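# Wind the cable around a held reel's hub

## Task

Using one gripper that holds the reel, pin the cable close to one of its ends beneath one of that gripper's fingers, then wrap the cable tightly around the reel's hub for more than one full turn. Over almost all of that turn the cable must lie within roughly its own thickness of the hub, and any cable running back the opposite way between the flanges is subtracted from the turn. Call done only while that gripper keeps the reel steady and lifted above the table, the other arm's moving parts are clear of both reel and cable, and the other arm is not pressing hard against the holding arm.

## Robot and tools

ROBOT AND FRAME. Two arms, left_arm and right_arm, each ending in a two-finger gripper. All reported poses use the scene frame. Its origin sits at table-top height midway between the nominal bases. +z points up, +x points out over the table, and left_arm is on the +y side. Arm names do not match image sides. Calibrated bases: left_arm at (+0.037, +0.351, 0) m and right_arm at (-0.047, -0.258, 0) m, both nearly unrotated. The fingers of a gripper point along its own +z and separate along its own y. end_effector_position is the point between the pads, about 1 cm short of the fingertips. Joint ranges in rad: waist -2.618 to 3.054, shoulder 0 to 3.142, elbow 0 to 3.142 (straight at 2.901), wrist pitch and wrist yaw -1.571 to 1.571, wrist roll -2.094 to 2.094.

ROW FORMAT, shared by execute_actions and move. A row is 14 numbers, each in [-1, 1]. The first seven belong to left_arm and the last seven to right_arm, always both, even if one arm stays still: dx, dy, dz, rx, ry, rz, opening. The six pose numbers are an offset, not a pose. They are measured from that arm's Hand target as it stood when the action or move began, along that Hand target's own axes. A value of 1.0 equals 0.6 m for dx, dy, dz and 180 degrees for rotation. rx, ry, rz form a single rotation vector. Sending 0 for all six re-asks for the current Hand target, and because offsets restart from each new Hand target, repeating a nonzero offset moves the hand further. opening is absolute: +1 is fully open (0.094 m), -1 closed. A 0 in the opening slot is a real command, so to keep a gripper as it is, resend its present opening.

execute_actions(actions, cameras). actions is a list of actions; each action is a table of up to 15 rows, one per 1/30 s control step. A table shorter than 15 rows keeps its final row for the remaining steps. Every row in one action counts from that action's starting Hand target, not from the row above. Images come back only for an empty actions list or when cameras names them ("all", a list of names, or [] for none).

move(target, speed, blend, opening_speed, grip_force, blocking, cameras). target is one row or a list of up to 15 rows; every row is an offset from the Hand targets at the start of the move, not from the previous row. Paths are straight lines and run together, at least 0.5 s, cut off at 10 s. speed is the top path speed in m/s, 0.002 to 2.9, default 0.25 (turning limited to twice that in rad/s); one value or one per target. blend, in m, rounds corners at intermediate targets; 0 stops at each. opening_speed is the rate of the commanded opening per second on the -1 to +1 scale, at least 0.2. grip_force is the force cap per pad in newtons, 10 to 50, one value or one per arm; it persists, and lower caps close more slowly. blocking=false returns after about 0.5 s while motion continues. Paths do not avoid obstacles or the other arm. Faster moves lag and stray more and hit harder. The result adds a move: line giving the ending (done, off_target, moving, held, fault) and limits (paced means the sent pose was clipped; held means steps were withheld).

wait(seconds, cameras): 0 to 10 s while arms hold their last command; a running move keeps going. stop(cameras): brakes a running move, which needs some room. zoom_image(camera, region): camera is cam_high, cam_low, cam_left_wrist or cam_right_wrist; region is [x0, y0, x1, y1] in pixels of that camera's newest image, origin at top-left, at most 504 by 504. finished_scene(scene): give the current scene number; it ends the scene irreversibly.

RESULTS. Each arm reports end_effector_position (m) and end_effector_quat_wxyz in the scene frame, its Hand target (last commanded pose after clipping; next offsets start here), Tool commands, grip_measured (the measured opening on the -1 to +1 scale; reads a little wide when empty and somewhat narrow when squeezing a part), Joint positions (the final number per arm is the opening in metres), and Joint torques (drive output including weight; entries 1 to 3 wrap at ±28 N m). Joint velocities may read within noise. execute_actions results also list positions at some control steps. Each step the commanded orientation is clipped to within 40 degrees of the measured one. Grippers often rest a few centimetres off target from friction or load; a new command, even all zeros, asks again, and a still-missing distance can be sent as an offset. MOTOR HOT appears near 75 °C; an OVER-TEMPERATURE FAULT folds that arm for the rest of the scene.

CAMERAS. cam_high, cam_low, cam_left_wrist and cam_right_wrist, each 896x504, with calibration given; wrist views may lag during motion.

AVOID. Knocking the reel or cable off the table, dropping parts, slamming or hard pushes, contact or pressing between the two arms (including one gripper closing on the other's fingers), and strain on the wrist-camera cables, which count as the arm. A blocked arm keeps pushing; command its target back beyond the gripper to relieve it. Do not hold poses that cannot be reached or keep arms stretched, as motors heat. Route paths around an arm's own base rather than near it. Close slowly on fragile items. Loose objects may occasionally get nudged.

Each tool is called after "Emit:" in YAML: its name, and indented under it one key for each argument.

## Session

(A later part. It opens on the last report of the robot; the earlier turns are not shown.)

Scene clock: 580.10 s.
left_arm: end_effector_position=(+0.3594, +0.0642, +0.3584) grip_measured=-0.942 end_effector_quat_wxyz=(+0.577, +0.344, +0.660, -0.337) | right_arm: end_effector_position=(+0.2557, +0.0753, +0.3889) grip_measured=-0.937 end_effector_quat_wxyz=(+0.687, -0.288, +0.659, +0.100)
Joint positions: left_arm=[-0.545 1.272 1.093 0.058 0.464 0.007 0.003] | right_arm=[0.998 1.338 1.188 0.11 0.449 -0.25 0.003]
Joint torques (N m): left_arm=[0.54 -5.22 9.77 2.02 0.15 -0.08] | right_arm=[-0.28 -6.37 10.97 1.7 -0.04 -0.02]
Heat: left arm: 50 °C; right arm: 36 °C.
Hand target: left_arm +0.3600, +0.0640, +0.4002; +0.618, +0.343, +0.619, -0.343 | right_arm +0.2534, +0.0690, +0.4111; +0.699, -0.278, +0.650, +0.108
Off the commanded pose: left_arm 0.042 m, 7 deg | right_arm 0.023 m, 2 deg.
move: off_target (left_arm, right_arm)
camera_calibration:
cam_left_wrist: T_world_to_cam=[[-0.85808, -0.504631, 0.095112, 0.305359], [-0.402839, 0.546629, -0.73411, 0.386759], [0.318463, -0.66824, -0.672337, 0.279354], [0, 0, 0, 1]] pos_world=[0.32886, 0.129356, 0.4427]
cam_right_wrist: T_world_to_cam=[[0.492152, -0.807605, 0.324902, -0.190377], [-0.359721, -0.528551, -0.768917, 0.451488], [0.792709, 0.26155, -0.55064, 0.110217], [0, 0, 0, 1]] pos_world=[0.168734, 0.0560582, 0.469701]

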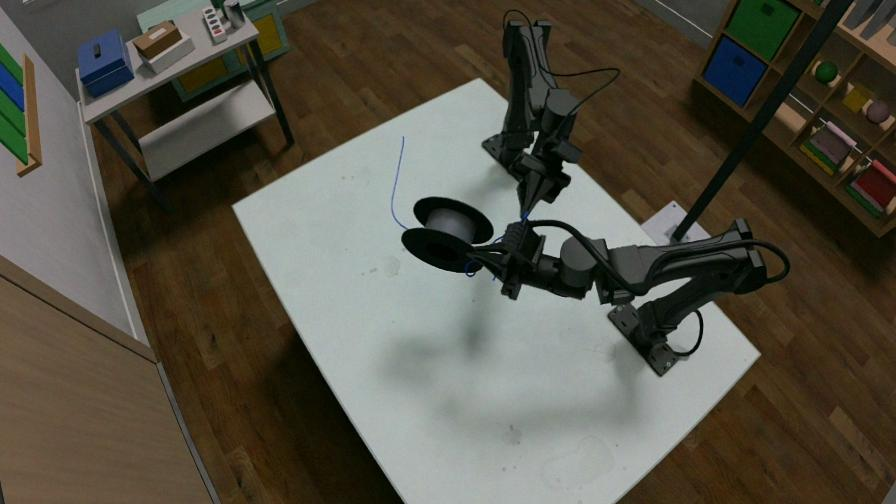

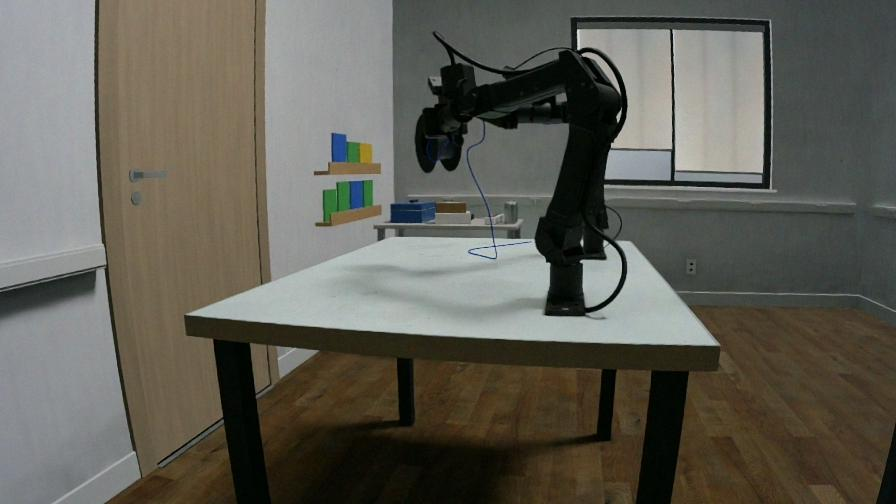

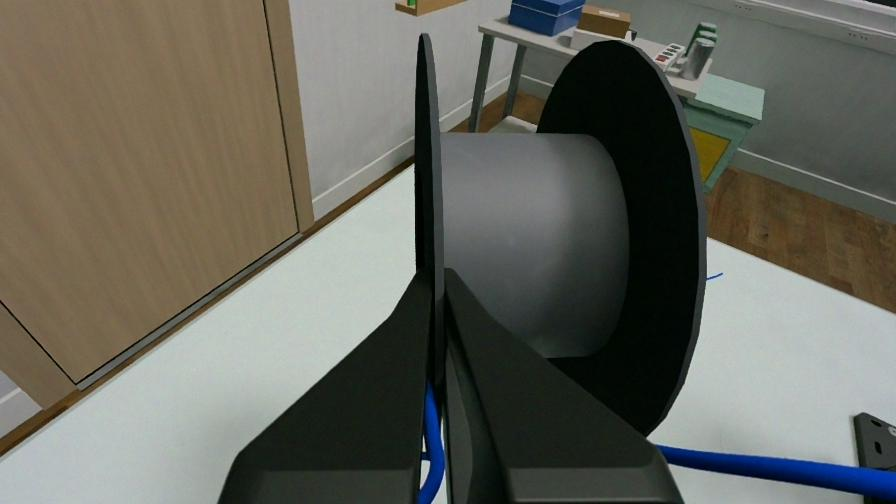

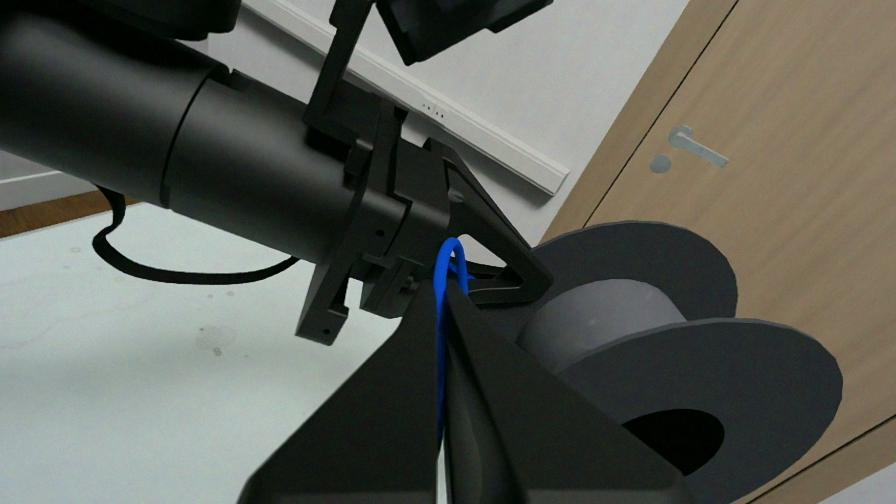

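Emit:
move:
  target: [0,0,0,0,0,0,-1,-0.0714,-0.0935,-0.003,0,0,-0.17,-1]
  speed: 0.06
  cameras: ["all"]

Emit:
zoom_image:
  camera: "cam_low"
  region: [380, 80, 540, 280]

Emit:
zoom_image:
  camera: "cam_high"
  region: [390, 150, 560, 320]

Scene clock: 587.10 s.
left_arm: end_effector_position=(+0.3594, +0.0642, +0.3584) grip_measured=-0.942 end_effector_quat_wxyz=(+0.577, +0.344, +0.660, -0.337) | right_arm: end_effector_position=(+0.2806, +0.0403, +0.4418) grip_measured=-0.937 end_effector_quat_wxyz=(+0.686, -0.454, +0.562, -0.084)
Joint positions: left_arm=[-0.545 1.272 1.093 0.058 0.464 0.007 0.003] | right_arm=[0.848 1.331 1.406 -0.122 0.299 -0.788 0.003]
Joint torques (N m): left_arm=[0.51 -5.24 9.8 2.04 0.16 -0.09] | right_arm=[-0.35 -6.37 10.7 1.79 -0.03 0.07]
Heat: left arm: 50 °C; right arm: 37 °C.
Hand target: left_arm +0.3600, +0.0640, +0.4002; +0.618, +0.343, +0.619, -0.343 | right_arm +0.2750, +0.0308, +0.4665; +0.703, -0.440, +0.554, -0.080
Off the commanded pose: left_arm 0.042 m, 7 deg | right_arm 0.027 m, 3 deg.
move: off_target (left_arm, right_arm)
camera_calibration:
cam_left_wrist: T_world_to_cam=[[-0.85808, -0.504631, 0.095112, 0.305359], [-0.402839, 0.546629, -0.73411, 0.386759], [0.318463, -0.66824, -0.672337, 0.279354], [0, 0, 0, 1]] pos_world=[0.32886, 0.129356, 0.4427]
cam_right_wrist: T_world_to_cam=[[0.354692, -0.543575, 0.760737, -0.412745], [-0.162701, -0.837106, -0.522284, 0.330747], [0.920718, 0.0614774, -0.385356, 0.0278751], [0, 0, 0, 1]] pos_world=[0.174546, 0.050799, 0.497476]

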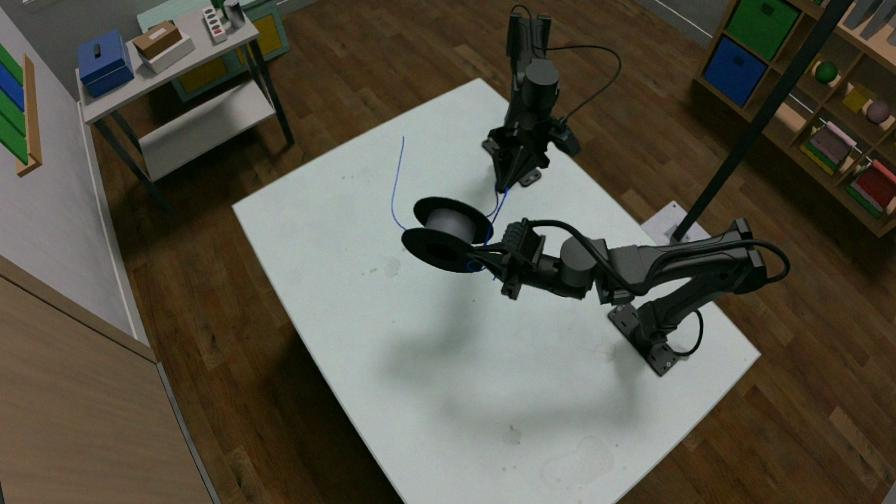

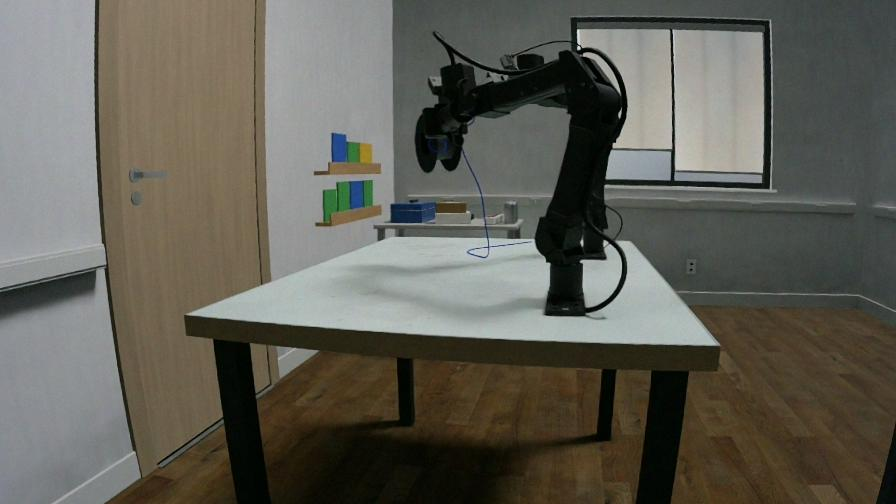

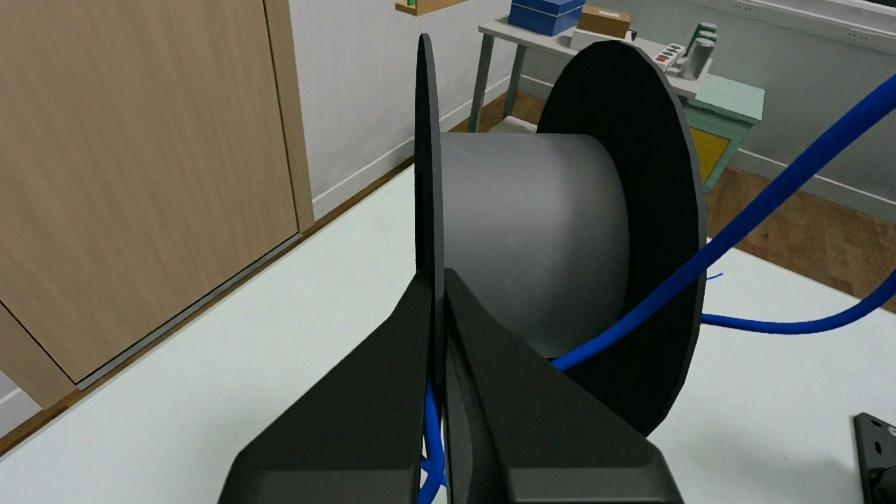

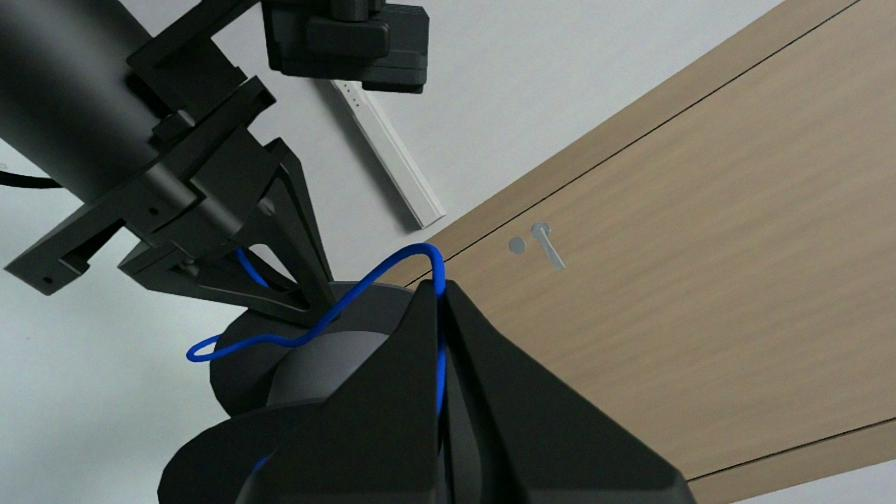

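Scaled by 2.520 from the camera's 896x504 image, which has a finer 1280x720 frame.

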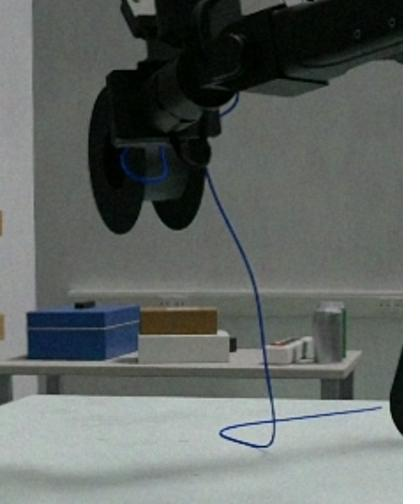

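Scaled by 2.965 from the camera's 896x504 image, which has a finer 1280x720 frame.

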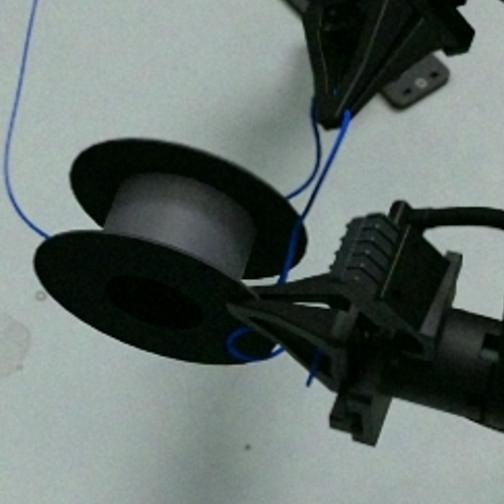

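Emit:
move:
  target: [0,0,0,0,0,0,-1,0.0705,-0.0998,0.0407,0,0,-0.25,-1]
  speed: 0.06
  cameras: ["all"]

Emit:
zoom_image:
  camera: "cam_high"
  region: [390, 150, 560, 320]

Scene clock: 596.60 s.
left_arm: end_effector_position=(+0.3594, +0.0642, +0.3584) grip_measured=-0.942 end_effector_quat_wxyz=(+0.577, +0.344, +0.660, -0.337) | right_arm: end_effector_position=(+0.3325, -0.0157, +0.4690) grip_measured=-0.937 end_effector_quat_wxyz=(+0.614, -0.623, +0.344, -0.342)
Joint positions: left_arm=[-0.545 1.272 1.093 0.058 0.464 0.007 0.003] | right_arm=[0.562 1.363 1.509 -0.159 0.011 -1.574 0.003]
Joint torques (N m): left_arm=[0.55 -5.22 9.78 2.03 0.16 -0.08] | right_arm=[-0.59 -3.66 10.73 1.78 -0.07 0.04]
Heat: left arm: 50 °C; right arm: 37 °C.
Hand target: left_arm +0.3600, +0.0640, +0.4002; +0.618, +0.343, +0.619, -0.343 | right_arm +0.3341, -0.0175, +0.4788; +0.619, -0.618, +0.343, -0.343
Off the commanded pose: left_arm 0.042 m, 7 deg | right_arm 0.010 m, 1 deg.
move: off_target (left_arm)
camera_calibration:
cam_left_wrist: T_world_to_cam=[[-0.85808, -0.504631, 0.095112, 0.305359], [-0.402839, 0.546629, -0.73411, 0.386759], [0.318463, -0.66824, -0.672337, 0.279354], [0, 0, 0, 1]] pos_world=[0.32886, 0.129356, 0.4427]
cam_right_wrist: T_world_to_cam=[[-0.0426321, 0.0516779, 0.997753, -0.452014], [-0.0317073, -0.998228, 0.0503477, -0.00815318], [0.998588, -0.0294896, 0.0441951, -0.234813], [0, 0, 0, 1]] pos_world=[0.214953, 0.00829586, 0.461787]

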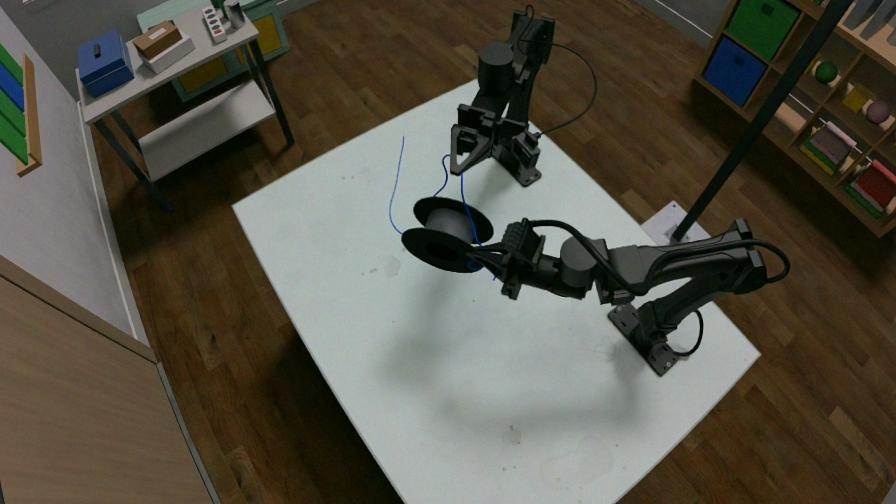

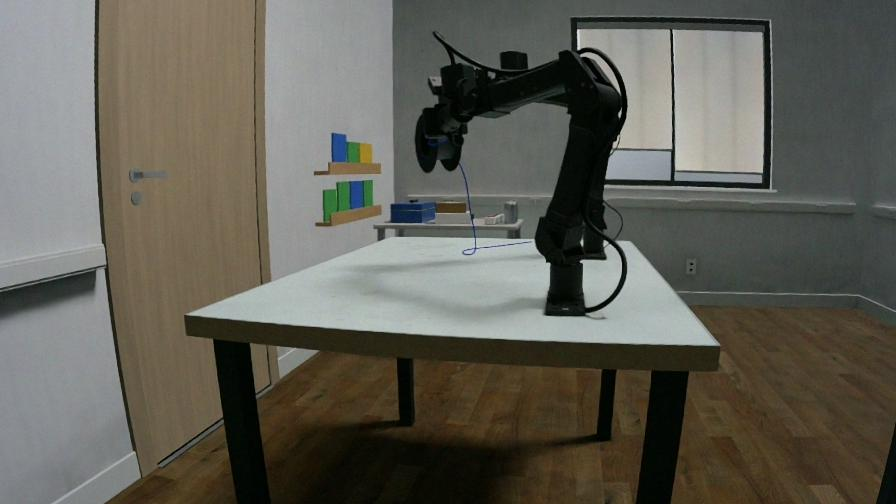

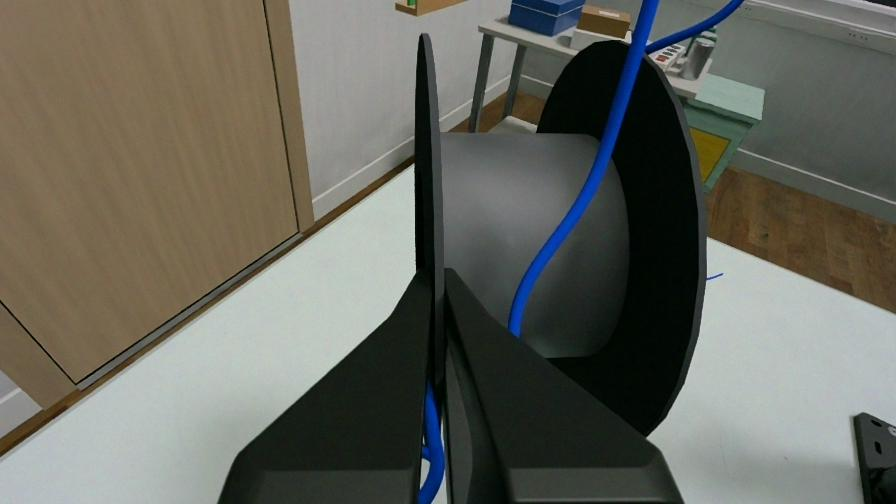

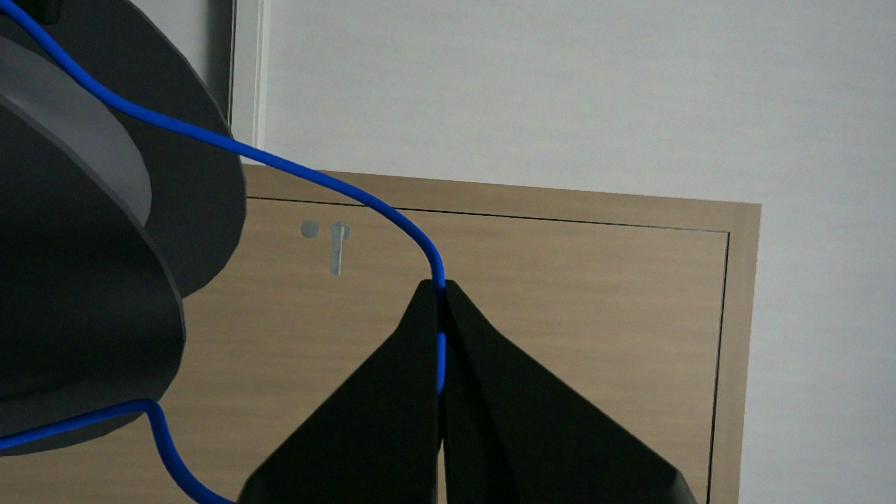

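Scaled by 2.965 from the camera's 896x504 image, which has a finer 1280x720 frame.

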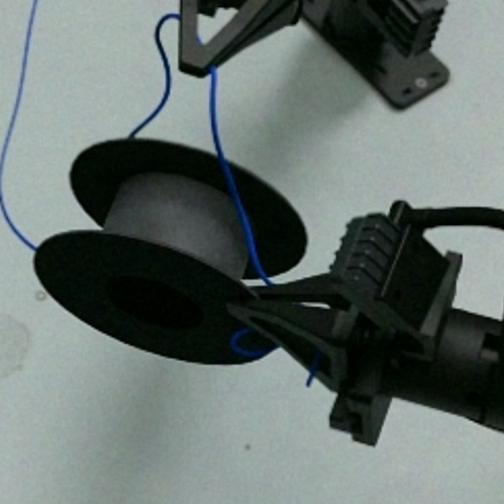

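Emit:
move:
  target: [0,0,0,0,0,0,-1,0.1253,0.0997,0,0,0,0.1667,-1]
  speed: 0.06
  cameras: ["all"]

Emit:
zoom_image:
  camera: "cam_high"
  region: [390, 150, 560, 320]

Scene clock: 603.67 s.
left_arm: end_effector_position=(+0.3593, +0.0642, +0.3584) grip_measured=-0.942 end_effector_quat_wxyz=(+0.577, +0.344, +0.660, -0.337) | right_arm: end_effector_position=(+0.3775, -0.0769, +0.4143) grip_measured=-0.937 end_effector_quat_wxyz=(+0.678, -0.517, +0.493, -0.172)
Joint positions: left_arm=[-0.545 1.272 1.093 0.058 0.464 0.007 0.003] | right_arm=[0.291 1.363 1.293 0.048 -0.262 -1.063 0.003]
Joint torques (N m): left_arm=[0.53 -5.24 9.76 2.02 0.15 -0.09] | right_arm=[-0.99 -6.39 6.35 2.13 -0.07 0.14]
Heat: left arm: 50 °C; right arm: 37 °C.
Hand target: left_arm +0.3599, +0.0639, +0.4002; +0.618, +0.343, +0.619, -0.343 | right_arm +0.3738, -0.0811, +0.4189; +0.686, -0.508, +0.491, -0.171
Off the commanded pose: left_arm 0.042 m, 7 deg | right_arm 0.007 m, 1 deg.
move: off_target (left_arm)
camera_calibration:
cam_left_wrist: T_world_to_cam=[[-0.858251, -0.504315, 0.0952472, 0.305262], [-0.402721, 0.546708, -0.734116, 0.386767], [0.318153, -0.668413, -0.672311, 0.2794], [0, 0, 0, 1]] pos_world=[0.328859, 0.129255, 0.4427]
cam_right_wrist: T_world_to_cam=[[0.230292, -0.369436, 0.900268, -0.487305], [-0.0827063, -0.929217, -0.360159, 0.129585], [0.969601, 0.00848375, -0.244546, -0.14555], [0, 0, 0, 1]] pos_world=[0.264065, -0.0583805, 0.449782]

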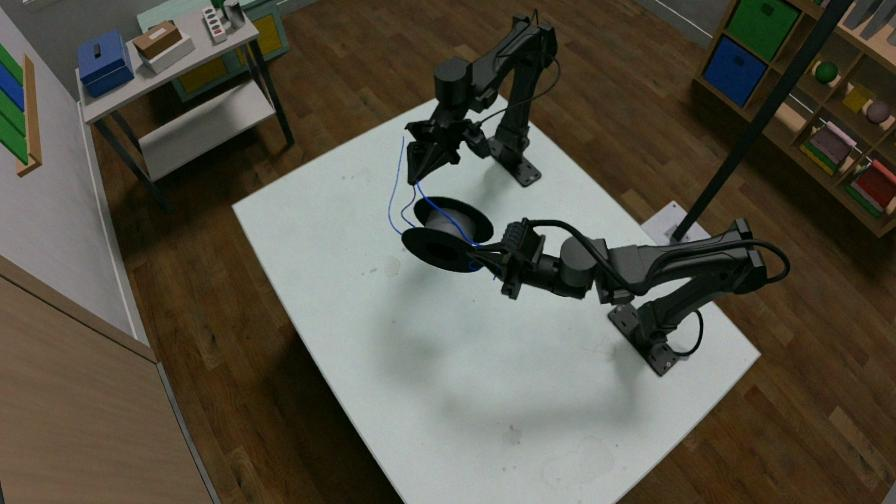

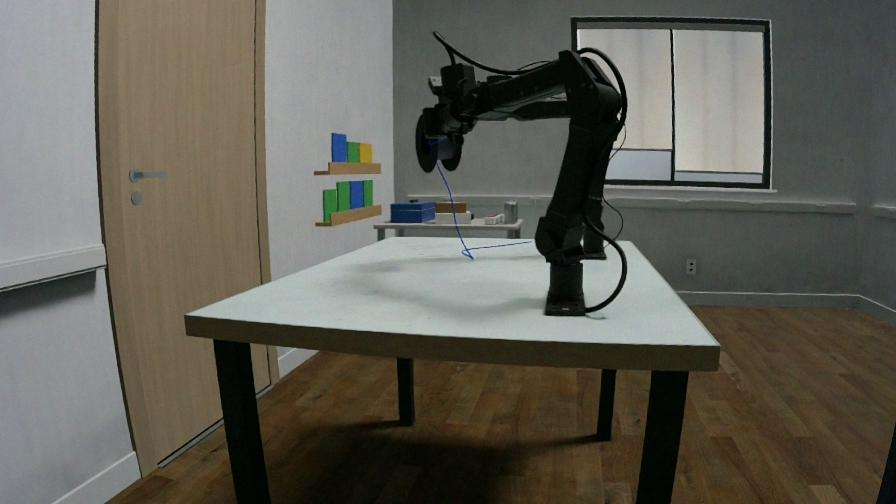

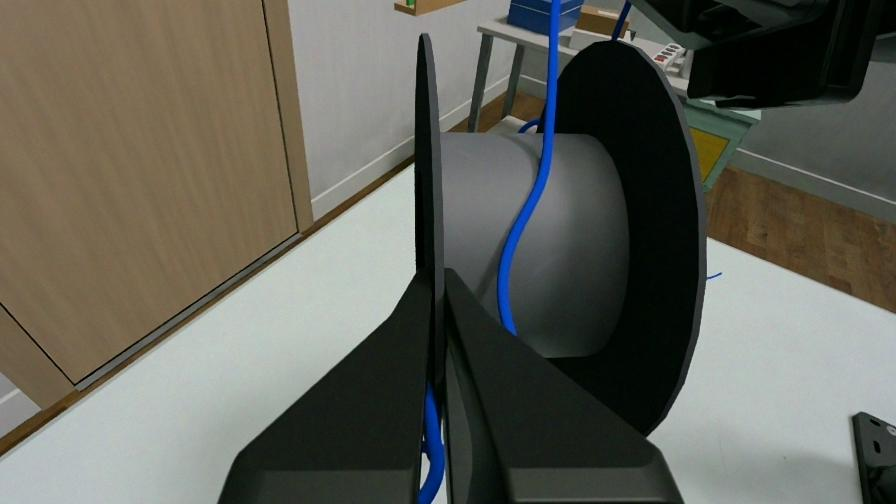

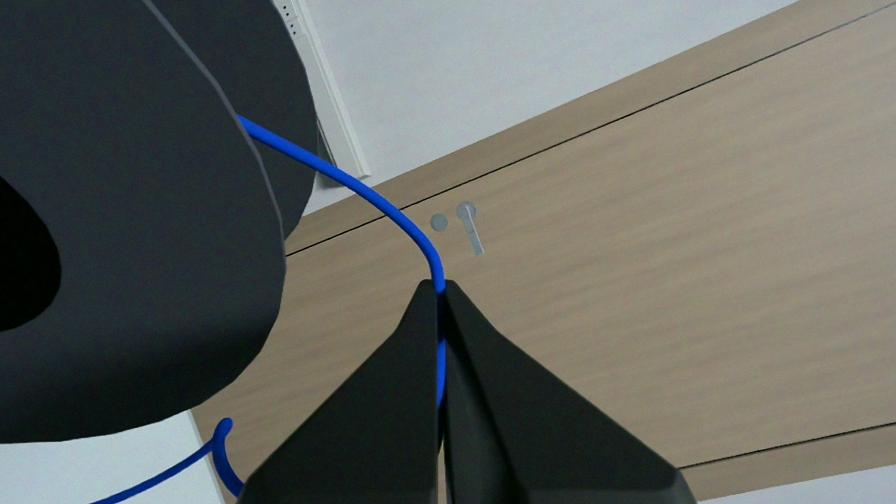

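Scaled by 2.965 from the camera's 896x504 image, which has a finer 1280x720 frame.

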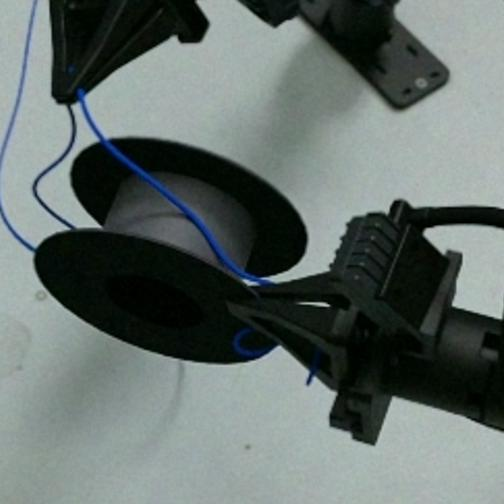

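Emit:
move:
  target: [0,0,0,0,0,0,-1,0,0,0,0,0,0,-0.88]
  speed: 0.06
  cameras: ["cam_right_wrist","cam_left_wrist"]

Scene clock: 605.40 s.
left_arm: end_effector_position=(+0.3593, +0.0642, +0.3584) grip_measured=-0.942 end_effector_quat_wxyz=(+0.577, +0.344, +0.660, -0.337) | right_arm: end_effector_position=(+0.3775, -0.0769, +0.4148) grip_measured=-0.883 end_effector_quat_wxyz=(+0.679, -0.517, +0.493, -0.172)
Joint positions: left_arm=[-0.545 1.272 1.093 0.058 0.464 0.007 0.003] | right_arm=[0.291 1.363 1.293 0.05 -0.262 -1.062 0.005]
Joint torques (N m): left_arm=[0.53 -5.2 9.77 2.04 0.15 -0.09] | right_arm=[-0.68 -6.2 6.11 2.01 -0.09 0.15]
Heat: left arm: 50 °C; right arm: 37 °C.
Hand target: left_arm +0.3599, +0.0639, +0.4002; +0.618, +0.343, +0.619, -0.343 | right_arm +0.3739, -0.0811, +0.4190; +0.686, -0.508, +0.491, -0.171
Off the commanded pose: left_arm 0.042 m, 7 deg | right_arm 0.007 m, 1 deg.
move: off_target (left_arm)
camera_calibration:
cam_left_wrist: T_world_to_cam=[[-0.858251, -0.504315, 0.0952472, 0.305262], [-0.402721, 0.546708, -0.734116, 0.386767], [0.318153, -0.668413, -0.672311, 0.2794], [0, 0, 0, 1]] pos_world=[0.328859, 0.129255, 0.4427]
cam_right_wrist: T_world_to_cam=[[0.228996, -0.370586, 0.900126, -0.48736], [-0.0821653, -0.928756, -0.36147, 0.130107], [0.969953, 0.00881605, -0.243131, -0.14616], [0, 0, 0, 1]] pos_world=[0.264062, -0.0584828, 0.450179]
Images, in order (width x height): cam_left_wrist 896x504, cam_right_wrist 896x504.

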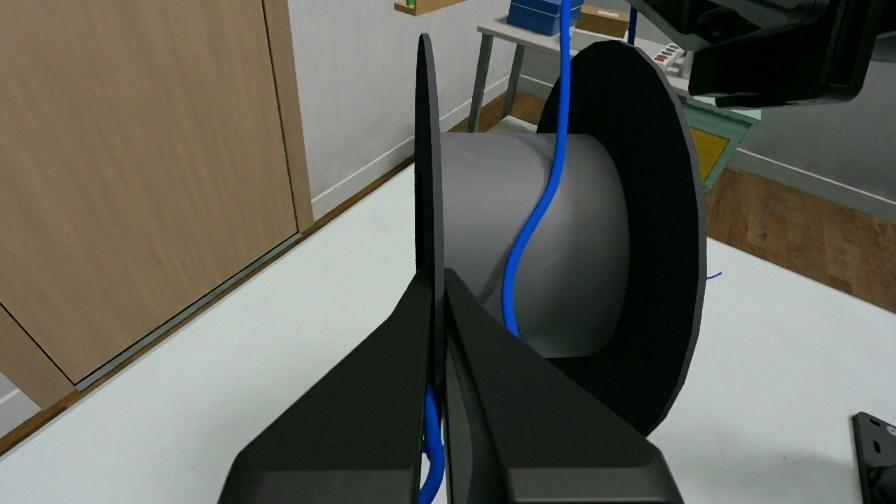

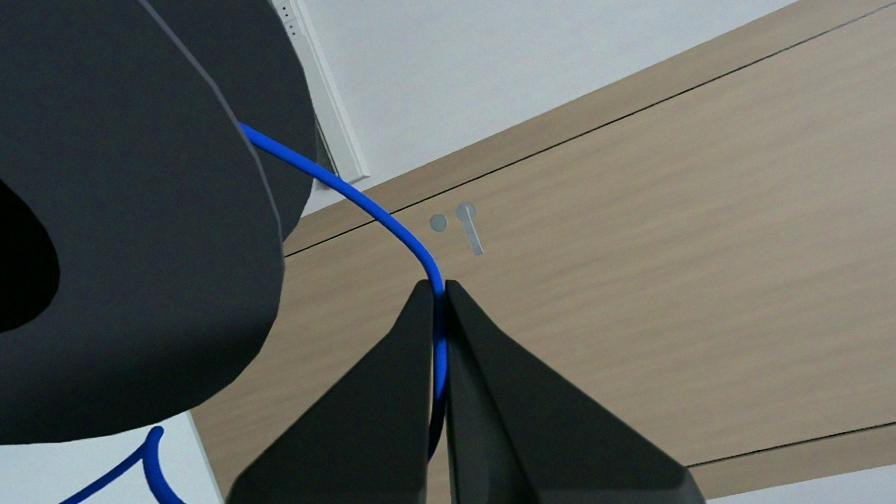

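Emit:
move:
  target: [0,0,0,0,0,0,-1,0.1365,0.0808,0.0323,0,0,0.1667,-0.88]
  speed: 0.06
  cameras: ["all"]

Emit:
zoom_image:
  camera: "cam_high"
  region: [390, 150, 560, 320]

Scene clock: 610.67 s.
left_arm: end_effector_position=(+0.3593, +0.0642, +0.3583) grip_measured=-0.942 end_effector_quat_wxyz=(+0.577, +0.344, +0.660, -0.337) | right_arm: end_effector_position=(+0.4116, -0.1068, +0.3466) grip_measured=-0.883 end_effector_quat_wxyz=(+0.712, -0.368, +0.598, +0.009)
Joint positions: left_arm=[-0.545 1.272 1.093 0.057 0.464 0.007 0.003] | right_arm=[0.165 1.46 1.07 0.405 -0.391 -0.534 0.005]
Joint torques (N m): left_arm=[0.5 -5.23 9.78 2.04 0.14 -0.09] | right_arm=[-0.98 -4.86 6.48 1.99 -0.02 0.11]
Heat: left arm: 51 °C; right arm: 36 °C.
Hand target: left_arm +0.3599, +0.0639, +0.4002; +0.618, +0.343, +0.619, -0.343 | right_arm +0.4150, -0.1103, +0.3358; +0.707, -0.364, +0.606, +0.013
Off the commanded pose: left_arm 0.042 m, 7 deg | right_arm 0.012 m, 1 deg.
move: off_target (left_arm, right_arm)
camera_calibration:
cam_left_wrist: T_world_to_cam=[[-0.858212, -0.504355, 0.0953859, 0.305203], [-0.402948, 0.546863, -0.733876, 0.386641], [0.317971, -0.668257, -0.672553, 0.279479], [0, 0, 0, 1]] pos_world=[0.328858, 0.129255, 0.442599]
cam_right_wrist: T_world_to_cam=[[0.416539, -0.711126, 0.566388, -0.442734], [-0.216023, -0.682586, -0.698148, 0.278604], [0.883079, 0.168453, -0.437944, -0.0752164], [0, 0, 0, 1]] pos_world=[0.311023, -0.111998, 0.412326]

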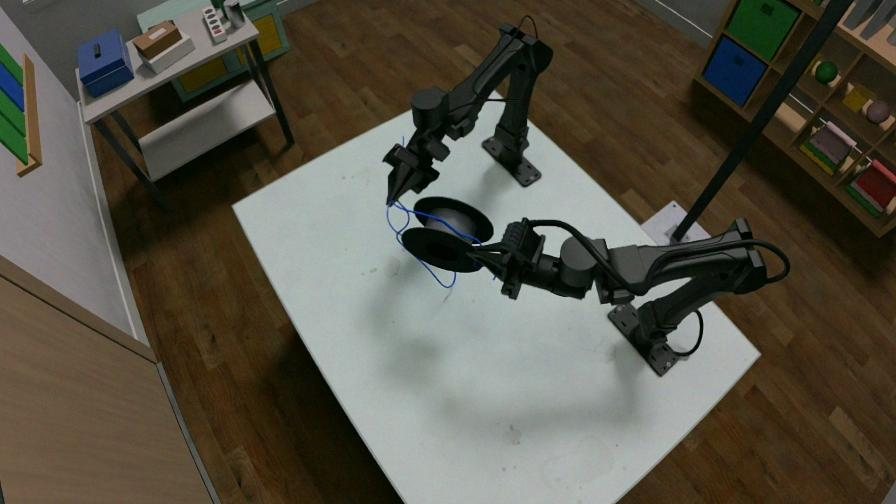

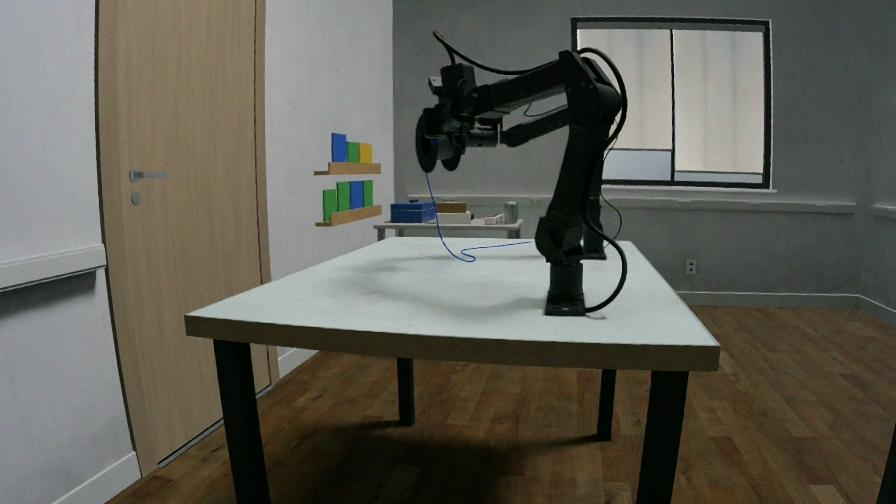

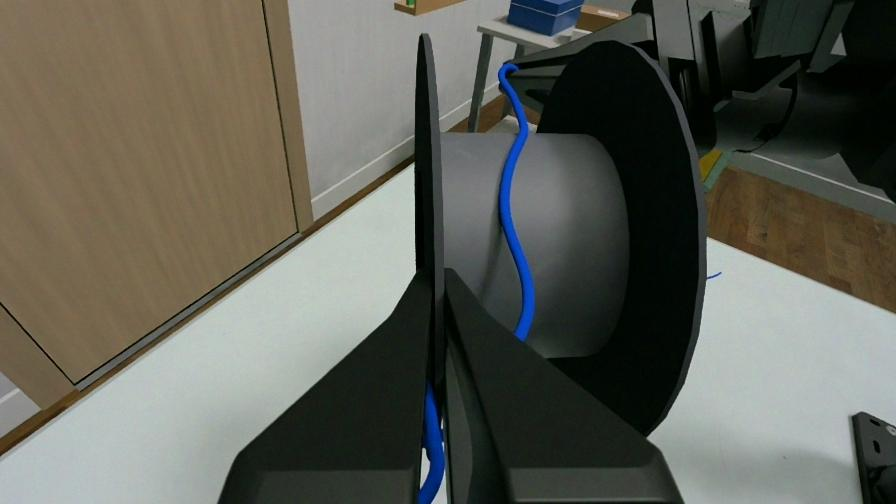

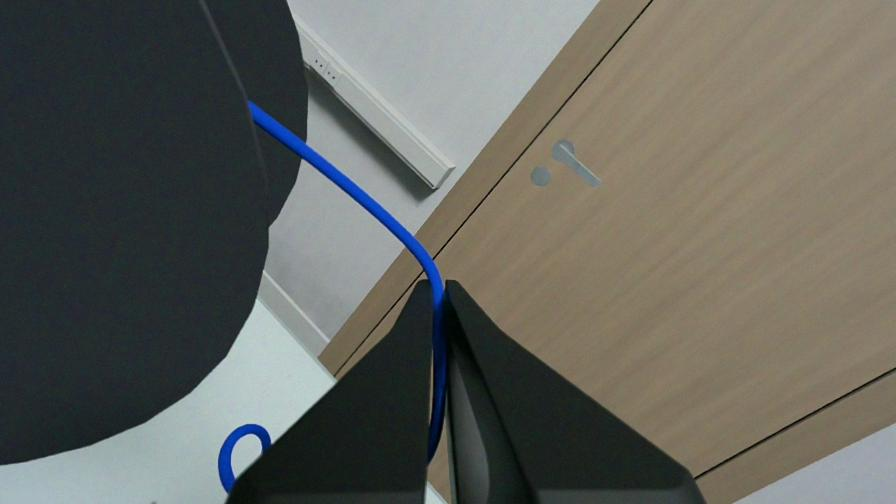

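Scaled by 2.965 from the camera's 896x504 image, which has a finer 1280x720 frame.

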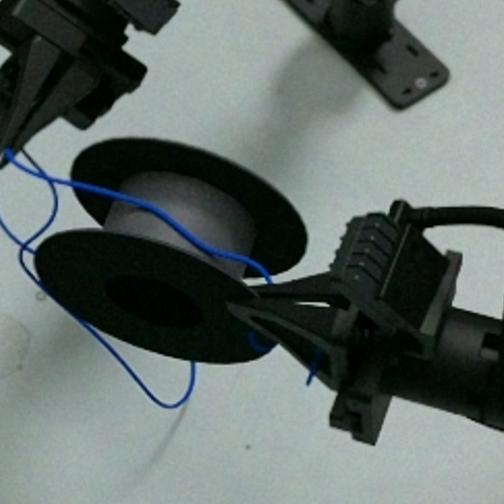

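Emit:
move:
  target: [0,0,0,0,0,0,-1,0.1177,0.1323,0.0093,0,0,0.1667,-0.88]
  speed: 0.06
  cameras: ["all"]

Emit:
zoom_image:
  camera: "cam_high"
  region: [390, 150, 560, 320]

Scene clock: 617.13 s.
left_arm: end_effector_position=(+0.3588, +0.0645, +0.3541) grip_measured=-0.942 end_effector_quat_wxyz=(+0.570, +0.345, +0.666, -0.336) | right_arm: end_effector_position=(+0.4025, -0.0799, +0.2495) grip_measured=-0.883 end_effector_quat_wxyz=(+0.690, -0.198, +0.669, +0.194)
Joint positions: left_arm=[-0.545 1.272 1.093 0.039 0.464 0.007 0.003] | right_arm=[0.257 1.598 0.771 0.854 -0.296 -0.006 0.005]
Joint torques (N m): left_arm=[0.53 -5.45 9.66 2.19 0.16 -0.08] | right_arm=[0.36 -4.83 5.18 1.96 0.08 0.06]
Heat: left arm: 51 °C; right arm: 36 °C.
Hand target: left_arm +0.3599, +0.0639, +0.4001; +0.618, +0.343, +0.619, -0.343 | right_arm +0.4020, -0.0790, +0.2352; +0.680, -0.194, +0.680, +0.195
Off the commanded pose: left_arm 0.046 m, 8 deg | right_arm 0.015 m, 2 deg.
move: off_target (left_arm, right_arm)
camera_calibration:
cam_left_wrist: T_world_to_cam=[[-0.856625, -0.505338, 0.104051, 0.301807], [-0.414382, 0.553721, -0.722274, 0.382726], [0.307378, -0.661835, -0.683735, 0.284328], [0, 0, 0, 1]] pos_world=[0.329735, 0.12877, 0.439435]
cam_right_wrist: T_world_to_cam=[[0.511787, -0.855691, 0.0765967, -0.292485], [-0.424649, -0.329468, -0.843282, 0.375625], [0.746824, 0.399054, -0.531986, -0.0173788], [0, 0, 0, 1]] pos_world=[0.322178, -0.119585, 0.329916]

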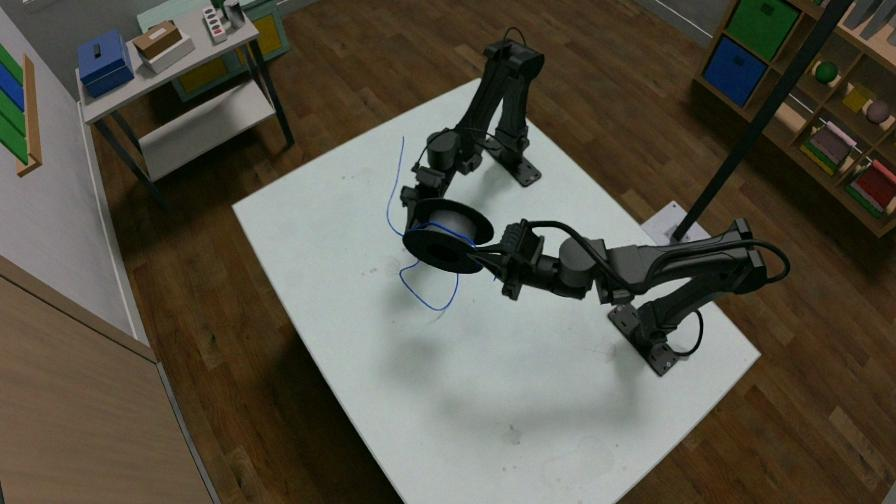

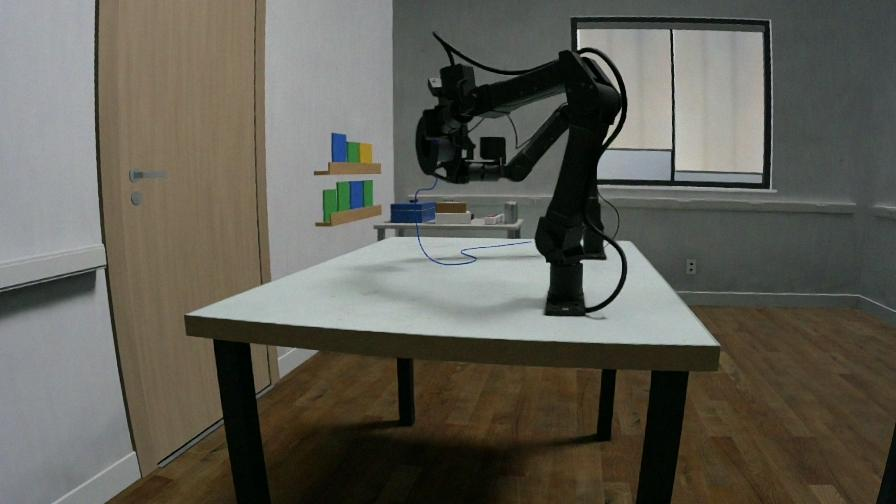

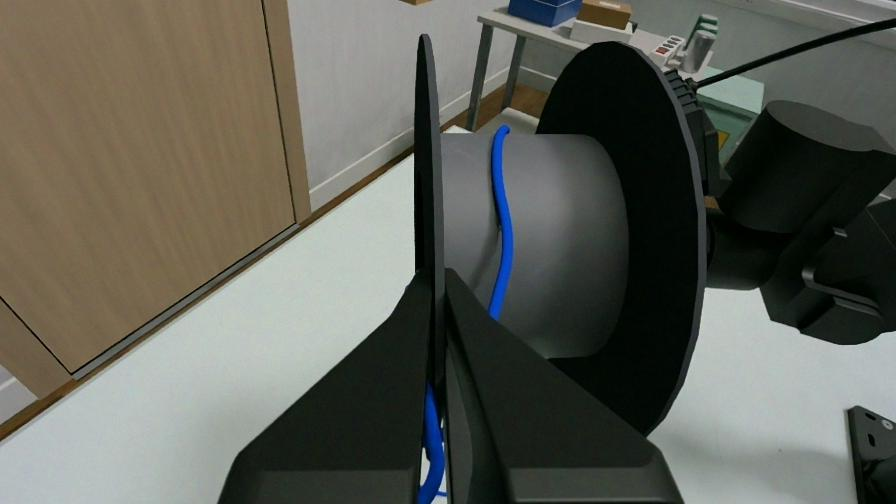

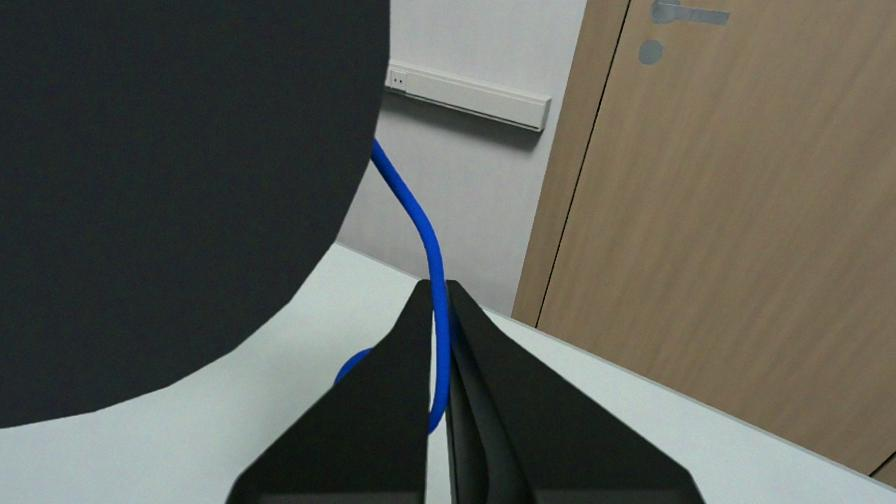

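Scaled by 2.965 from the camera's 896x504 image, which has a finer 1280x720 frame.

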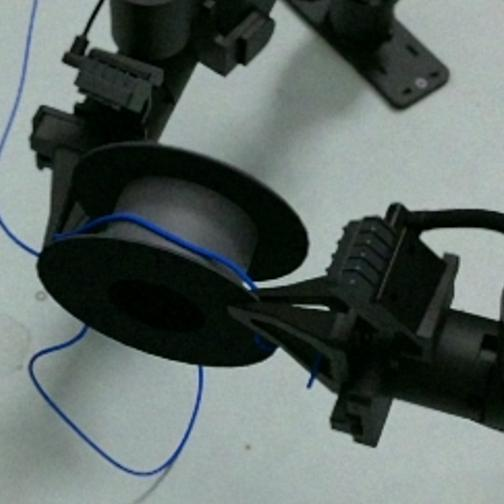

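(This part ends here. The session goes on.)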